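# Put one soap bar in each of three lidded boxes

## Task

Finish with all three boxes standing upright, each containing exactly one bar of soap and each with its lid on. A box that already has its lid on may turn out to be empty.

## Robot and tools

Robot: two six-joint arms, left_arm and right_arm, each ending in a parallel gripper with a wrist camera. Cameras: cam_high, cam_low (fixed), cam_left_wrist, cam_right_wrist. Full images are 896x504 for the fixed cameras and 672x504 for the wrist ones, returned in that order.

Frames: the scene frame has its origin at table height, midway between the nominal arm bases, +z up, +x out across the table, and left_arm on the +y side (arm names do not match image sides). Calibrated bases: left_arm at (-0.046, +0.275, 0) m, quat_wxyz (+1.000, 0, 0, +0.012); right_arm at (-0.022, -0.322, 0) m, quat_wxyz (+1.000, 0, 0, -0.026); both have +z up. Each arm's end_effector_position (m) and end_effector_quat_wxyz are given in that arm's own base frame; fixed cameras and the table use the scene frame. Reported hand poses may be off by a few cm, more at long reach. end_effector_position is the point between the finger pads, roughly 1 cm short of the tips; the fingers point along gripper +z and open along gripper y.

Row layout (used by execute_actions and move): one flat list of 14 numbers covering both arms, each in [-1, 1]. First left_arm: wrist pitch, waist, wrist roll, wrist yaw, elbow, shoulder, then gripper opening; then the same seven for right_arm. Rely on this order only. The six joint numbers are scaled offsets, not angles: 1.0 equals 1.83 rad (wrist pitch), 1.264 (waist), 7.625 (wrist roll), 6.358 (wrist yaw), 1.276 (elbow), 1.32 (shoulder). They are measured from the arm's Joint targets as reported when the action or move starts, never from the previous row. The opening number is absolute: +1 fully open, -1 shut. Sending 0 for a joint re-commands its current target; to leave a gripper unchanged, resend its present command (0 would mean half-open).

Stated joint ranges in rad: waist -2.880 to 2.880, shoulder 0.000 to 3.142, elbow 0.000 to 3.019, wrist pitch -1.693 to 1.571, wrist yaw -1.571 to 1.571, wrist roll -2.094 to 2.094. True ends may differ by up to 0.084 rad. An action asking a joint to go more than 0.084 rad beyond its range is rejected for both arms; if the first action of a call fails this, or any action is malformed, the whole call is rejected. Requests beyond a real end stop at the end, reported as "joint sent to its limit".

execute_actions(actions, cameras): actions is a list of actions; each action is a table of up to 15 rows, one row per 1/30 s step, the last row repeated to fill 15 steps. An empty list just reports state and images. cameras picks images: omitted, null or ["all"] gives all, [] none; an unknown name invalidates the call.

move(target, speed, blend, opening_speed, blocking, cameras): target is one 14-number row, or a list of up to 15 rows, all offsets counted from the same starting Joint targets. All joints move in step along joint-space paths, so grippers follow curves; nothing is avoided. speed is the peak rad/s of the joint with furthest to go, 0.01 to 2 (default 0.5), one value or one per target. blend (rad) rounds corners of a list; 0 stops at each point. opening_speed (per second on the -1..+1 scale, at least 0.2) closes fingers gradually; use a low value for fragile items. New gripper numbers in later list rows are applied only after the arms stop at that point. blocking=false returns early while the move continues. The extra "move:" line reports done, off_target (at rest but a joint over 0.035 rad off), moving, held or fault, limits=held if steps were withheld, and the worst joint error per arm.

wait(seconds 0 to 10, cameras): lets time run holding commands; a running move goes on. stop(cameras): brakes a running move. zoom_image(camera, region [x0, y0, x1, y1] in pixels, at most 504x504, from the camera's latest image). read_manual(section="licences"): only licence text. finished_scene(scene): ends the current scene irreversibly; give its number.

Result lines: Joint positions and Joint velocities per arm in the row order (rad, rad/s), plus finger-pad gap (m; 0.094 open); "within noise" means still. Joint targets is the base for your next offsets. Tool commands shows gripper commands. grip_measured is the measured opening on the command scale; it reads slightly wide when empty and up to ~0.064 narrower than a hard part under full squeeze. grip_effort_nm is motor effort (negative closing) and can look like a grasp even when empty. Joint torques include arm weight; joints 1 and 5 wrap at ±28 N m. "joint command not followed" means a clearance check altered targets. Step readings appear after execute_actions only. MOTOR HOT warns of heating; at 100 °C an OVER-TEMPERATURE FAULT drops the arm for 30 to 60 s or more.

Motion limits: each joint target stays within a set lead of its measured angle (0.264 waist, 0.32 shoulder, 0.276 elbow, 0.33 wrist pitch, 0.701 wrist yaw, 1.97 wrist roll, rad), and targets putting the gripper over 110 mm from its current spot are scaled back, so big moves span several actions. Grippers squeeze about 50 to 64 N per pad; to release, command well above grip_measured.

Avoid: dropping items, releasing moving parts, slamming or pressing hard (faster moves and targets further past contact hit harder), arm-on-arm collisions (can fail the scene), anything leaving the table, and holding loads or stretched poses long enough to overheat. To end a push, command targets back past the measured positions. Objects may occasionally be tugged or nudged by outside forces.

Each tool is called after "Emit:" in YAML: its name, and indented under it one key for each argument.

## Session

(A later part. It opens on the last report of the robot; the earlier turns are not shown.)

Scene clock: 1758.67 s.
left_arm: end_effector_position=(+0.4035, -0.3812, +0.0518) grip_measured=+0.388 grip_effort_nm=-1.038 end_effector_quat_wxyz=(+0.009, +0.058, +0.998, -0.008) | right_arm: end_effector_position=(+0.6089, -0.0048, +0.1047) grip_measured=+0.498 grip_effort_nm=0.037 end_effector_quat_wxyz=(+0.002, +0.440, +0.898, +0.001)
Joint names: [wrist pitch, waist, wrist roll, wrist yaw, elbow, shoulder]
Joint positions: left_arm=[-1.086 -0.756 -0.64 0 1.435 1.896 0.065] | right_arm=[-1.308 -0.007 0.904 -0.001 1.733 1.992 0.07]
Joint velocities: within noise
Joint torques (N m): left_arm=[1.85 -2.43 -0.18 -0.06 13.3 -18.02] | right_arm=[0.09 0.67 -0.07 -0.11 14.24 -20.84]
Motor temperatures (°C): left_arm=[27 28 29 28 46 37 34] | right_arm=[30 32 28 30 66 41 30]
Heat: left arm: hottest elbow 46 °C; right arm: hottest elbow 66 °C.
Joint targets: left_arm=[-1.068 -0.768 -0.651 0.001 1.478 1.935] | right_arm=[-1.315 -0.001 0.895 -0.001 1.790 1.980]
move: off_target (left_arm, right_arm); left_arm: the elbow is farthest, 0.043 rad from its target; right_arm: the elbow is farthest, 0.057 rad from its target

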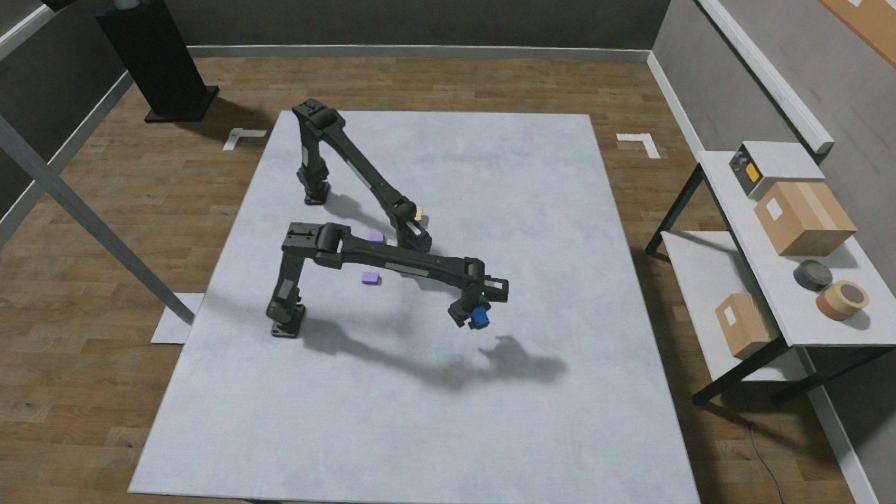

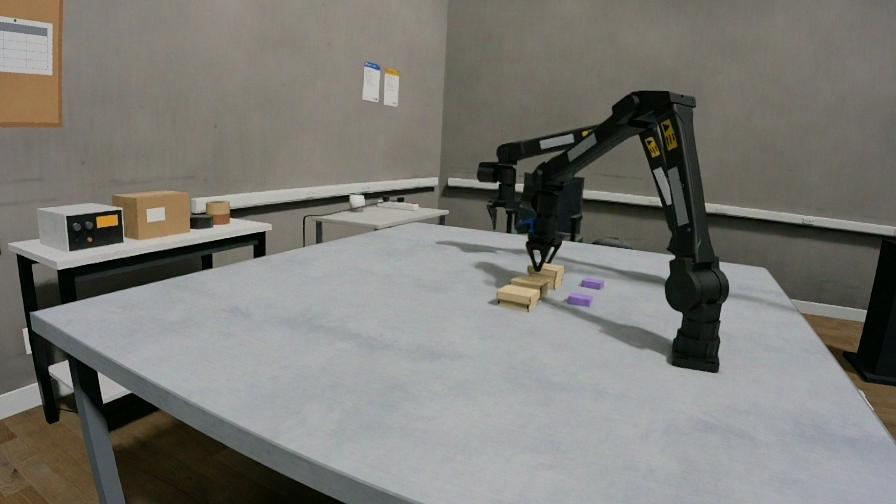

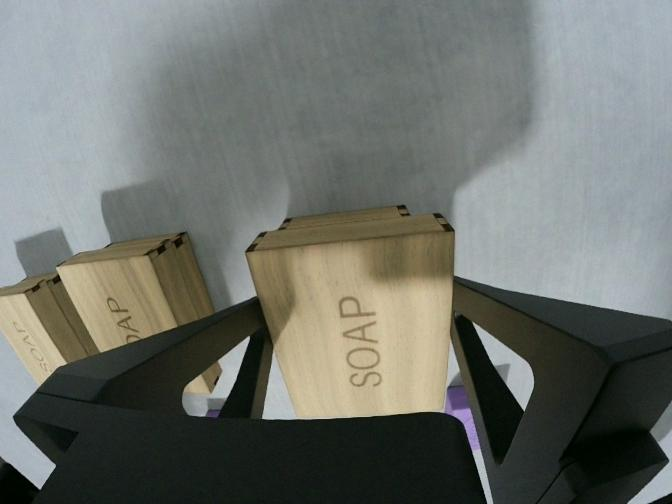

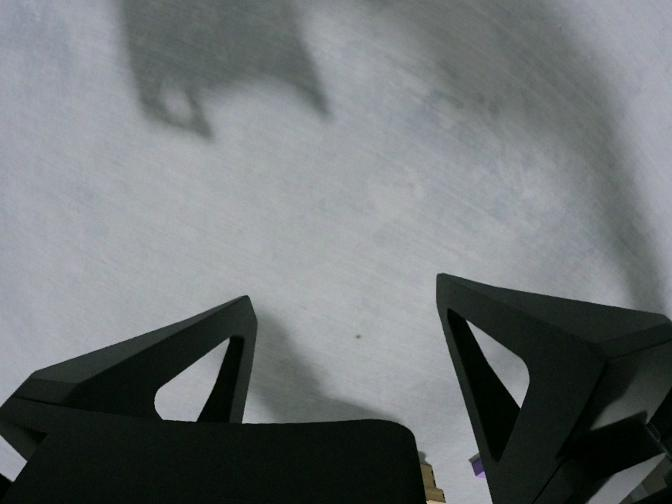

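Emit:
move:
  target:
    - [-0.02,0,0,0,0.0165,0,0.2,0,0,0,0,0,0,0.5]
    - [-0.0279,0,0,0,0.0165,0,0.2,0,0,0,0,0,0,0.5]
    - [-0.0279,0.0235,0,0,0.0165,0,0.2,0,0,0,0,0,0,0.5]
  speed: 0.08
  cameras: ["cam_low","cam_left_wrist"]

Emit:
zoom_image:
  camera: "cam_low"
  region: [515, 255, 575, 298]

Emit:
zoom_image:
  camera: "cam_left_wrist"
  region: [230, 170, 470, 290]

Scene clock: 1772.03 s.
left_arm: end_effector_position=(+0.4046, -0.3785, +0.0524) grip_measured=+0.388 grip_effort_nm=-1.028 end_effector_quat_wxyz=(+0.003, +0.055, +0.998, -0.002) | right_arm: end_effector_position=(+0.6089, -0.0048, +0.1047) grip_measured=+0.498 grip_effort_nm=0.051 end_effector_quat_wxyz=(+0.002, +0.440, +0.898, +0.001)
Joint names: [wrist pitch, waist, wrist roll, wrist yaw, elbow, shoulder]
Joint positions: left_arm=[-1.108 -0.751 -0.641 0 1.447 1.903 0.065] | right_arm=[-1.308 -0.007 0.904 -0.001 1.733 1.992 0.07]
Joint velocities: within noise
Joint torques (N m): left_arm=[0.66 -0.5 -0.18 -0.06 14.2 -18.78] | right_arm=[0.1 0.67 -0.07 -0.11 14.26 -20.84]
Motor temperatures (°C): left_arm=[27 28 29 28 48 37 34] | right_arm=[30 32 28 30 66 42 30]
Heat: left arm: hottest elbow 48 °C; right arm: hottest elbow 66 °C.
Joint targets: left_arm=[-1.119 -0.738 -0.651 0.001 1.499 1.935] | right_arm=[-1.315 -0.001 0.895 -0.001 1.790 1.980]
move: off_target (left_arm, right_arm); left_arm: the elbow is farthest, 0.052 rad from its target; right_arm: the elbow is farthest, 0.057 rad from its target
Images, in order (width x height): cam_low 896x504, cam_left_wrist 672x504.

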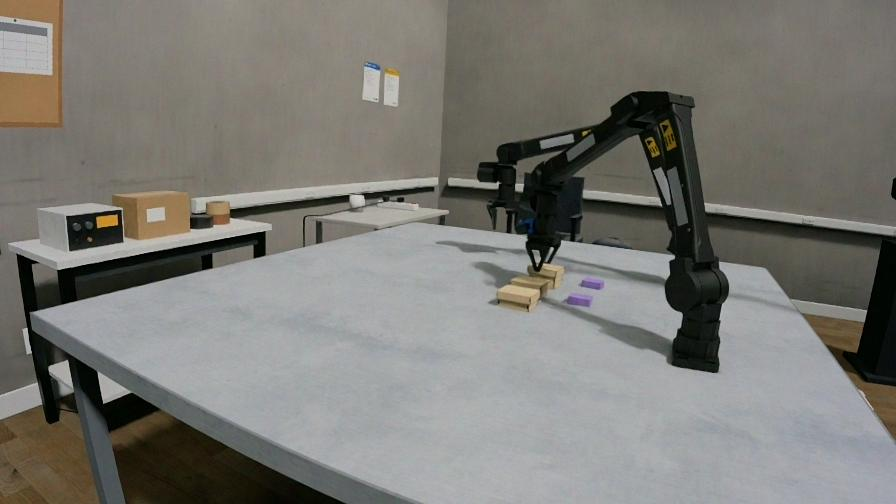

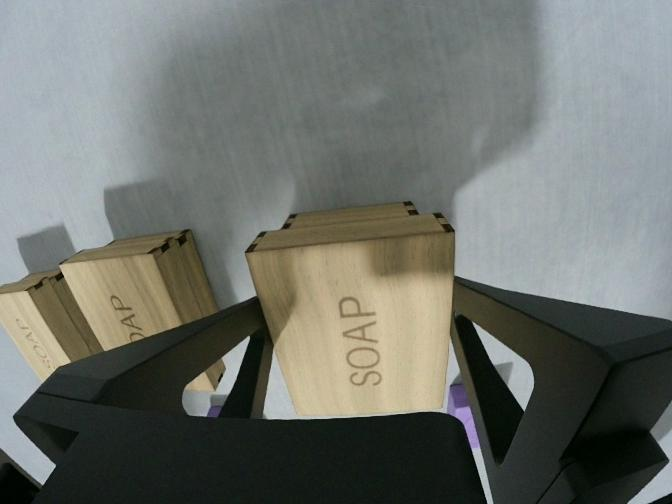

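Scaled by 8.400 from the camera's 896x504 image, which has a finer 1280x720 frame.

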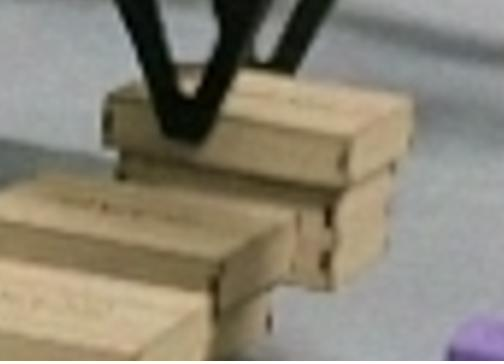

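Scaled by 2.100 from the camera's 672x504 image, which has a finer 960x720 frame.

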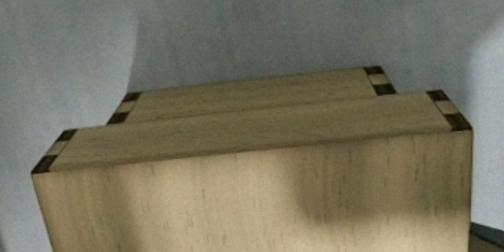

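Emit:
move:
  target: [0,0.0036,0,0,0.0016,0,0.2,0,0,0,0,0,0,0.5]
  speed: 0.05
  cameras: ["cam_low","cam_left_wrist"]

Emit:
zoom_image:
  camera: "cam_low"
  region: [515, 255, 575, 298]

Emit:
zoom_image:
  camera: "cam_left_wrist"
  region: [230, 170, 470, 290]

Scene clock: 1783.97 s.
left_arm: end_effector_position=(+0.4062, -0.3768, +0.0524) grip_measured=+0.388 grip_effort_nm=-1.043 end_effector_quat_wxyz=(+0.003, +0.053, +0.999, -0.002) | right_arm: end_effector_position=(+0.6089, -0.0048, +0.1047) grip_measured=+0.498 grip_effort_nm=0.032 end_effector_quat_wxyz=(+0.002, +0.440, +0.898, +0.001)
Joint names: [wrist pitch, waist, wrist roll, wrist yaw, elbow, shoulder]
Joint positions: left_arm=[-1.108 -0.747 -0.641 0 1.447 1.903 0.065] | right_arm=[-1.308 -0.007 0.904 -0.001 1.733 1.992 0.07]
Joint velocities: within noise
Joint torques (N m): left_arm=[0.64 -0.62 -0.18 -0.06 14.38 -18.73] | right_arm=[0.09 0.67 -0.07 -0.11 14.26 -20.84]
Motor temperatures (°C): left_arm=[27 28 29 28 51 38 34] | right_arm=[30 32 28 30 66 42 30]
Heat: left arm: hottest elbow 51 °C; right arm: hottest elbow 66 °C.
Joint targets: left_arm=[-1.119 -0.733 -0.651 0.001 1.501 1.935] | right_arm=[-1.315 -0.001 0.895 -0.001 1.790 1.980]
move: off_target (left_arm, right_arm); left_arm: the elbow is farthest, 0.054 rad from its target; right_arm: the elbow is farthest, 0.057 rad from its target
Images, in order (width x height): cam_low 896x504, cam_left_wrist 672x504.

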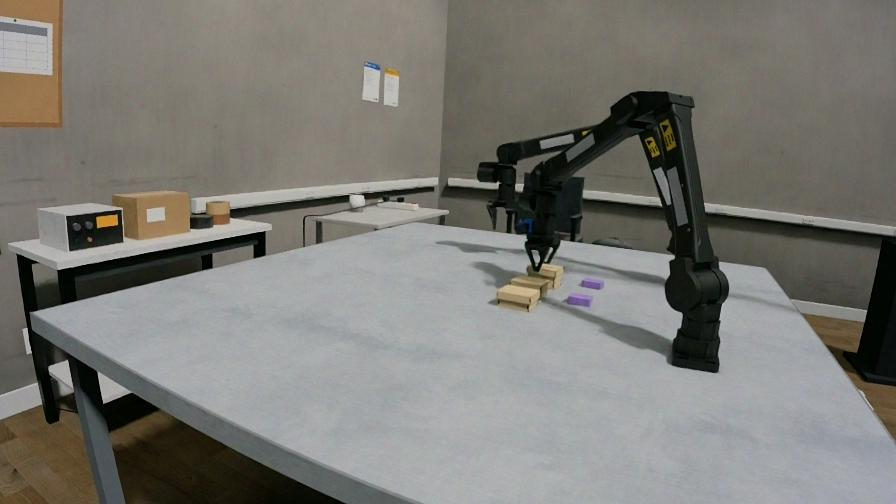

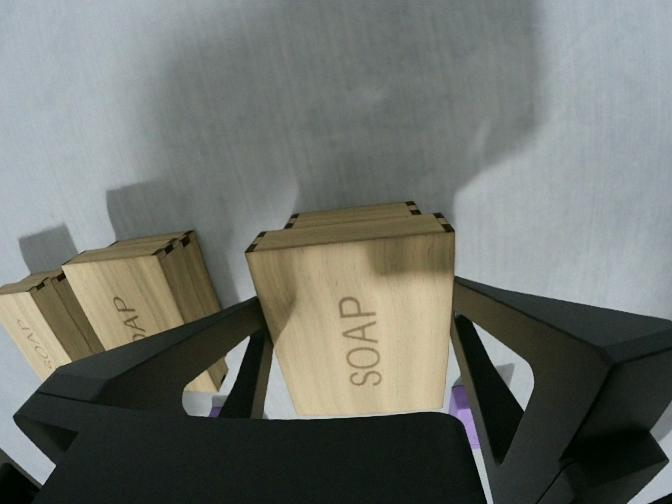

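Scaled by 8.400 from the camera's 896x504 image, which has a finer 1280x720 frame.

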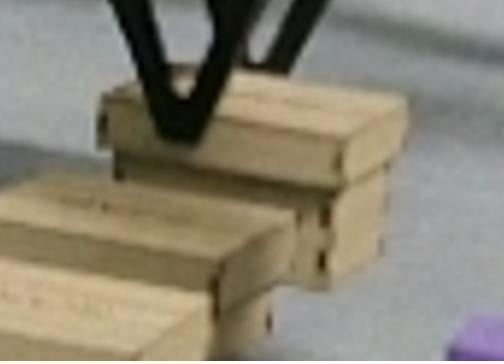

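Scaled by 2.100 from the camera's 672x504 image, which has a finer 960x720 frame.

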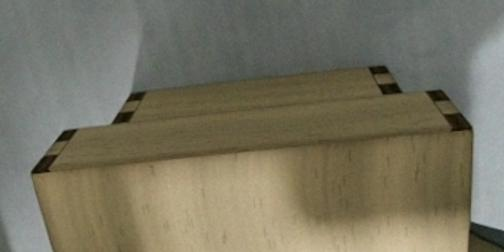

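Emit:
move:
  target:
    - [0.0115,0,0,0,-0.05,0,0.2,0,0,0,0,0,0,0.5]
    - [0.0322,0,0,0,-0.065,0.0098,0.2,0,0,0,0,0,0,0.5]
  speed: 0.06
  cameras: ["cam_low","cam_left_wrist"]

Emit:
zoom_image:
  camera: "cam_low"
  region: [515, 255, 575, 298]

Emit:
zoom_image:
  camera: "cam_left_wrist"
  region: [230, 170, 470, 290]

Scene clock: 1798.03 s.
left_arm: end_effector_position=(+0.4070, -0.3764, +0.0390) grip_measured=+0.388 grip_effort_nm=-1.033 end_effector_quat_wxyz=(+0.004, +0.053, +0.999, -0.003) | right_arm: end_effector_position=(+0.6089, -0.0048, +0.1047) grip_measured=+0.498 grip_effort_nm=0.037 end_effector_quat_wxyz=(+0.002, +0.440, +0.898, +0.001)
Joint names: [wrist pitch, waist, wrist roll, wrist yaw, elbow, shoulder]
Joint positions: left_arm=[-1.073 -0.746 -0.641 0 1.43 1.917 0.065] | right_arm=[-1.308 -0.007 0.904 -0.001 1.733 1.992 0.07]
Joint velocities: within noise
Joint torques (N m): left_arm=[1.7 -0.62 -0.18 -0.06 8.17 -19.02] | right_arm=[0.09 0.67 -0.07 -0.11 14.24 -20.84]
Motor temperatures (°C): left_arm=[27 28 29 28 53 39 34] | right_arm=[30 32 28 30 66 42 30]
Heat: left arm: hottest elbow 53 °C; right arm: hottest elbow 66 °C.
Joint targets: left_arm=[-1.060 -0.733 -0.651 0.001 1.418 1.948] | right_arm=[-1.315 -0.001 0.895 -0.001 1.790 1.980]
move: off_target (right_arm); right_arm: the elbow is farthest, 0.057 rad from its target
Images, in order (width x height): cam_low 896x504, cam_left_wrist 672x504.

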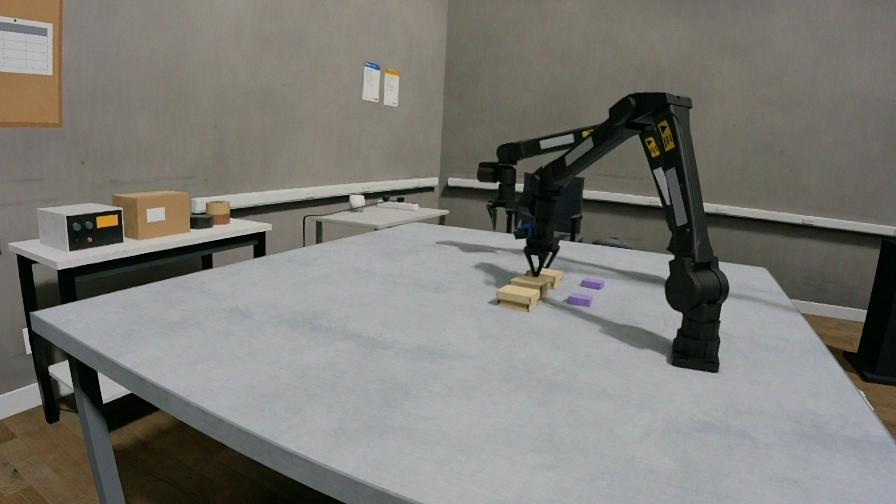

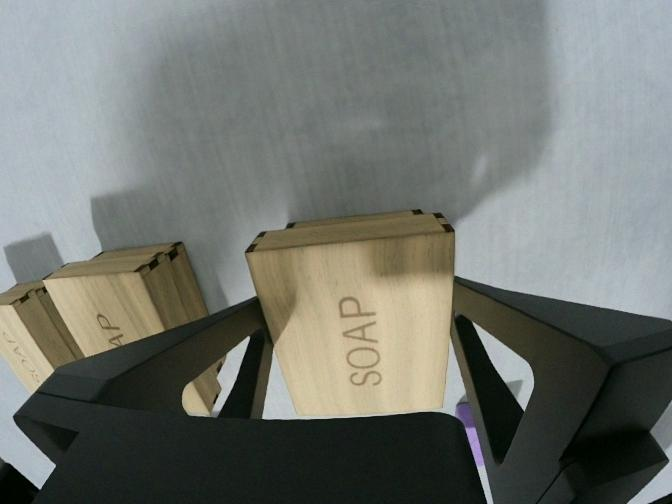

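Scaled by 8.400 from the camera's 896x504 image, which has a finer 1280x720 frame.

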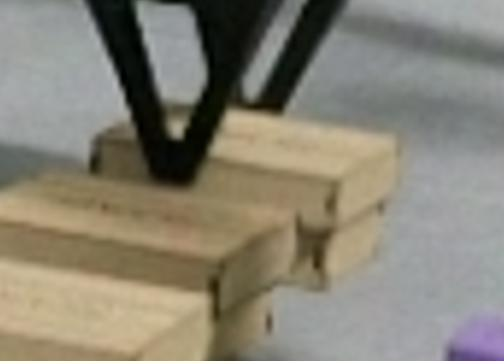

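Scaled by 2.100 from the camera's 672x504 image, which has a finer 960x720 frame.

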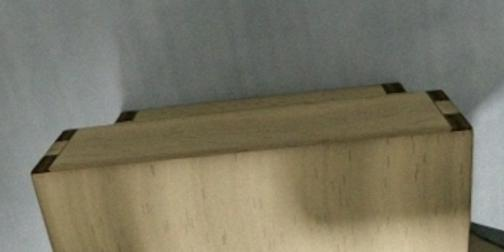

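Emit:
move:
  target: [0.003,0,0,0,-0.0024,0.0024,0.2,0,0,0,0,0,0,0.5]
  speed: 0.06
  cameras: []

Emit:
move:
  target: [0,0,0,0,0,0,0.85,0,0,0,0,0,0,0.5]
  opening_speed: 0.6
  cameras: ["cam_low","cam_left_wrist"]

Emit:
zoom_image:
  camera: "cam_low"
  region: [490, 255, 580, 320]

Scene clock: 1806.73 s.
left_arm: end_effector_position=(+0.4075, -0.3769, +0.0386) grip_measured=+0.388 grip_effort_nm=-1.038 end_effector_quat_wxyz=(+0.005, +0.053, +0.999, -0.004) | right_arm: end_effector_position=(+0.6089, -0.0048, +0.1047) grip_measured=+0.498 grip_effort_nm=0.037 end_effector_quat_wxyz=(+0.002, +0.440, +0.898, +0.001)
Joint names: [wrist pitch, waist, wrist roll, wrist yaw, elbow, shoulder]
Joint positions: left_arm=[-1.07 -0.746 -0.641 0 1.43 1.918 0.065] | right_arm=[-1.308 -0.007 0.904 -0.001 1.733 1.992 0.07]
Joint velocities: within noise
Joint torques (N m): left_arm=[1.68 -0.62 -0.18 -0.06 7.92 -18.96] | right_arm=[0.1 0.67 -0.07 -0.11 14.24 -20.89]
Motor temperatures (°C): left_arm=[27 28 29 28 52 39 34] | right_arm=[30 32 28 30 66 42 30]
Heat: left arm: hottest elbow 52 °C; right arm: hottest elbow 66 °C.
Joint targets: left_arm=[-1.054 -0.733 -0.651 0.001 1.415 1.951] | right_arm=[-1.315 -0.001 0.895 -0.001 1.790 1.980]
move: off_target (right_arm); right_arm: the elbow is farthest, 0.057 rad from its target
No camera images: "cameras" was empty.

Scene clock: 1808.17 s.
left_arm: end_effector_position=(+0.4080, -0.3773, +0.0384) grip_measured=+0.847 grip_effort_nm=0.115 end_effector_quat_wxyz=(+0.006, +0.053, +0.999, -0.005) | right_arm: end_effector_position=(+0.6089, -0.0048, +0.1047) grip_measured=+0.498 grip_effort_nm=0.037 end_effector_quat_wxyz=(+0.002, +0.440, +0.898, +0.001)
Joint names: [wrist pitch, waist, wrist roll, wrist yaw, elbow, shoulder]
Joint positions: left_arm=[-1.067 -0.746 -0.641 0 1.43 1.918 0.087] | right_arm=[-1.308 -0.007 0.904 -0.001 1.733 1.992 0.07]
Joint velocities: within noise
Joint torques (N m): left_arm=[1.62 -0.62 -0.18 -0.05 7.91 -18.73] | right_arm=[0.08 0.73 -0.07 -0.11 14.24 -20.89]
Motor temperatures (°C): left_arm=[27 28 29 28 52 39 33] | right_arm=[30 32 28 30 66 42 30]
Heat: left arm: hottest elbow 52 °C; right arm: hottest elbow 66 °C.
Joint targets: left_arm=[-1.054 -0.733 -0.651 0.001 1.415 1.951] | right_arm=[-1.315 -0.001 0.895 -0.001 1.790 1.980]
move: off_target (right_arm); right_arm: the elbow is farthest, 0.057 rad from its target
Images, in order (width x height): cam_low 896x504, cam_left_wrist 672x504.

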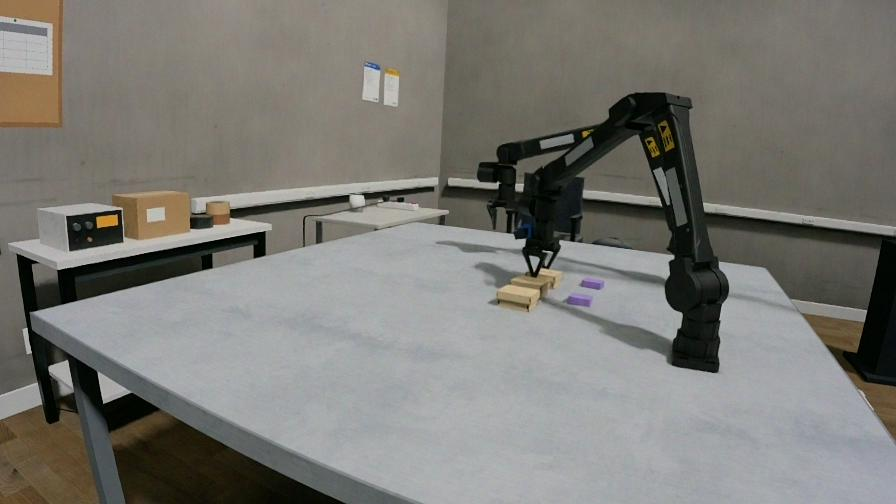

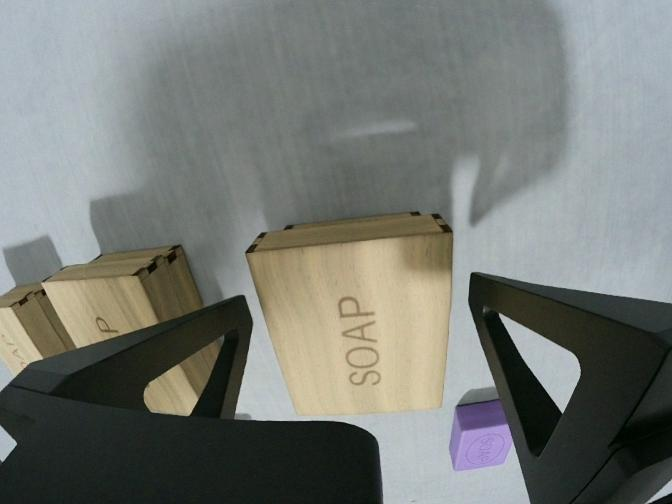

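Scaled by 5.600 from the camera's 896x504 image, which has a finer 1280x720 frame.

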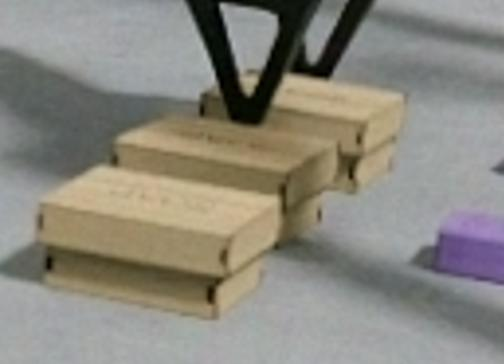

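Emit:
move:
  target:
    - [-0.016,0,0,0,0.0627,-0.019,0.85,0,0,0,0,0,0,0.5]
    - [-0.0956,0,0,0,0.116,-0.0875,0.85,0,0,0,0,0,0,0.5]
    - [-0.0956,0.55,0,0,0.2,-0.1,0.85,0,0,0,0,0,0,0.5]
  speed: [0.3,0.3,0.8]

Emit:
zoom_image:
  camera: "cam_low"
  region: [490, 255, 610, 320]

Emit:
zoom_image:
  camera: "cam_high"
  region: [350, 190, 450, 290]

Scene clock: 1824.17 s.
left_arm: end_effector_position=(+0.5914, -0.0177, +0.1484) grip_measured=+0.848 grip_effort_nm=0.110 end_effector_quat_wxyz=(+0.061, -0.300, +0.952, -0.021) | right_arm: end_effector_position=(+0.6089, -0.0048, +0.1047) grip_measured=+0.498 grip_effort_nm=0.042 end_effector_quat_wxyz=(+0.002, +0.440, +0.898, +0.001)
Joint names: [wrist pitch, waist, wrist roll, wrist yaw, elbow, shoulder]
Joint positions: left_arm=[-1.216 -0.029 -0.641 0 1.614 1.839 0.087] | right_arm=[-1.308 -0.007 0.904 -0.001 1.733 1.992 0.07]
Joint velocities: within noise
Joint torques (N m): left_arm=[0.76 -2.26 -0.18 -0.06 15.6 -23.65] | right_arm=[0.08 0.67 -0.07 -0.11 14.26 -20.89]
Motor temperatures (°C): left_arm=[27 28 29 28 50 40 33] | right_arm=[30 32 28 30 66 42 30]
Heat: left arm: hottest elbow 50 °C; right arm: hottest elbow 66 °C.
Joint targets: left_arm=[-1.229 -0.038 -0.651 0.000 1.670 1.819] | right_arm=[-1.315 -0.001 0.895 -0.001 1.790 1.980]
move: off_target (left_arm, right_arm); left_arm: the elbow is farthest, 0.057 rad from its target; right_arm: the elbow is farthest, 0.057 rad from its target

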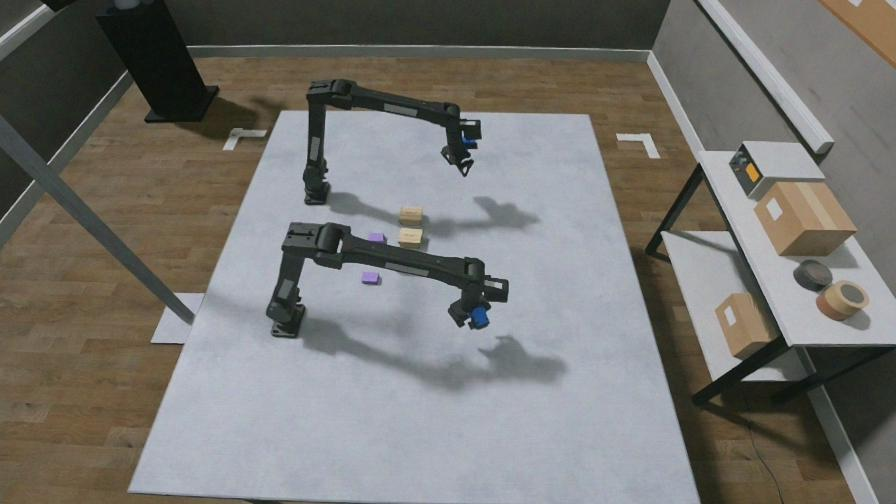

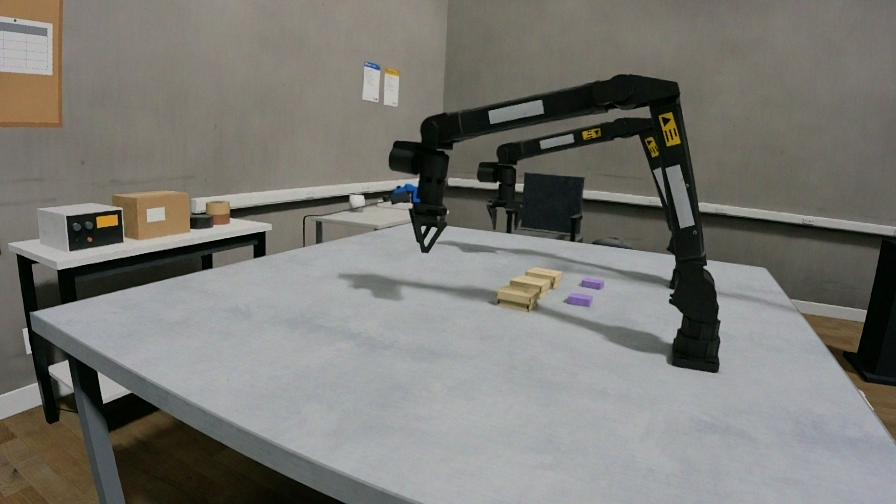

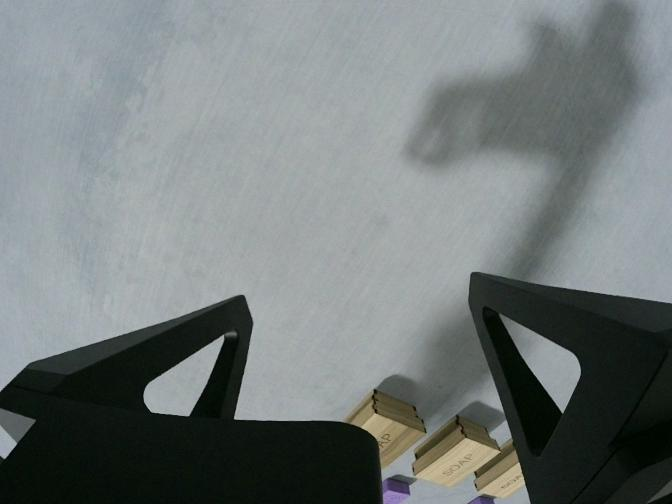

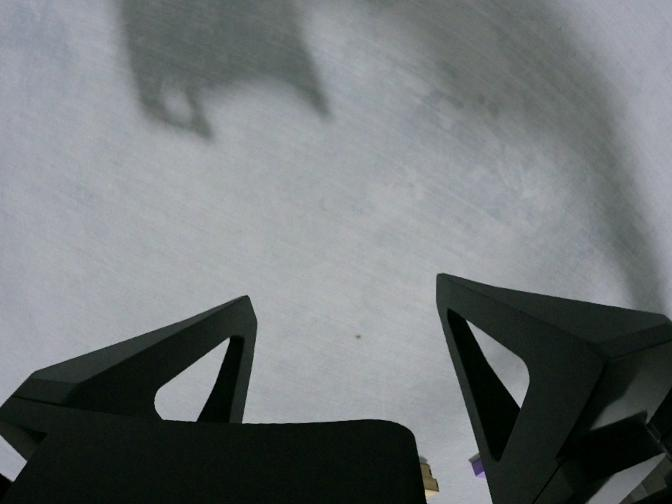

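Scaled by 4.200 from the camera's 896x504 image, which has a finer 1280x720 frame.

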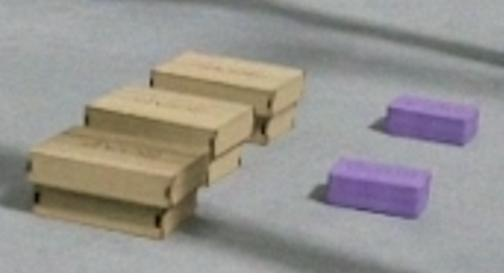

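Scaled by 5.040 from the camera's 896x504 image, which has a finer 1280x720 frame.

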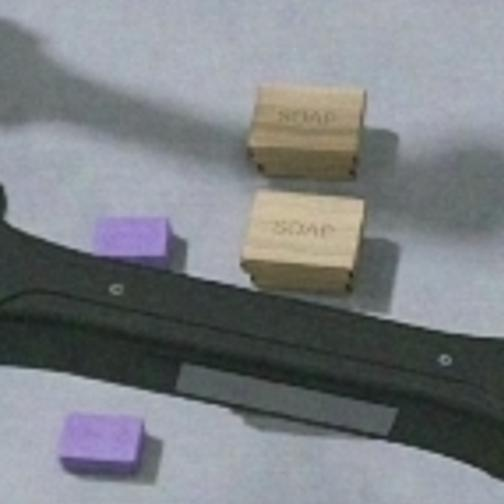

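Emit:
finished_scene:
  scene: 1

The scene is finished: the task was done.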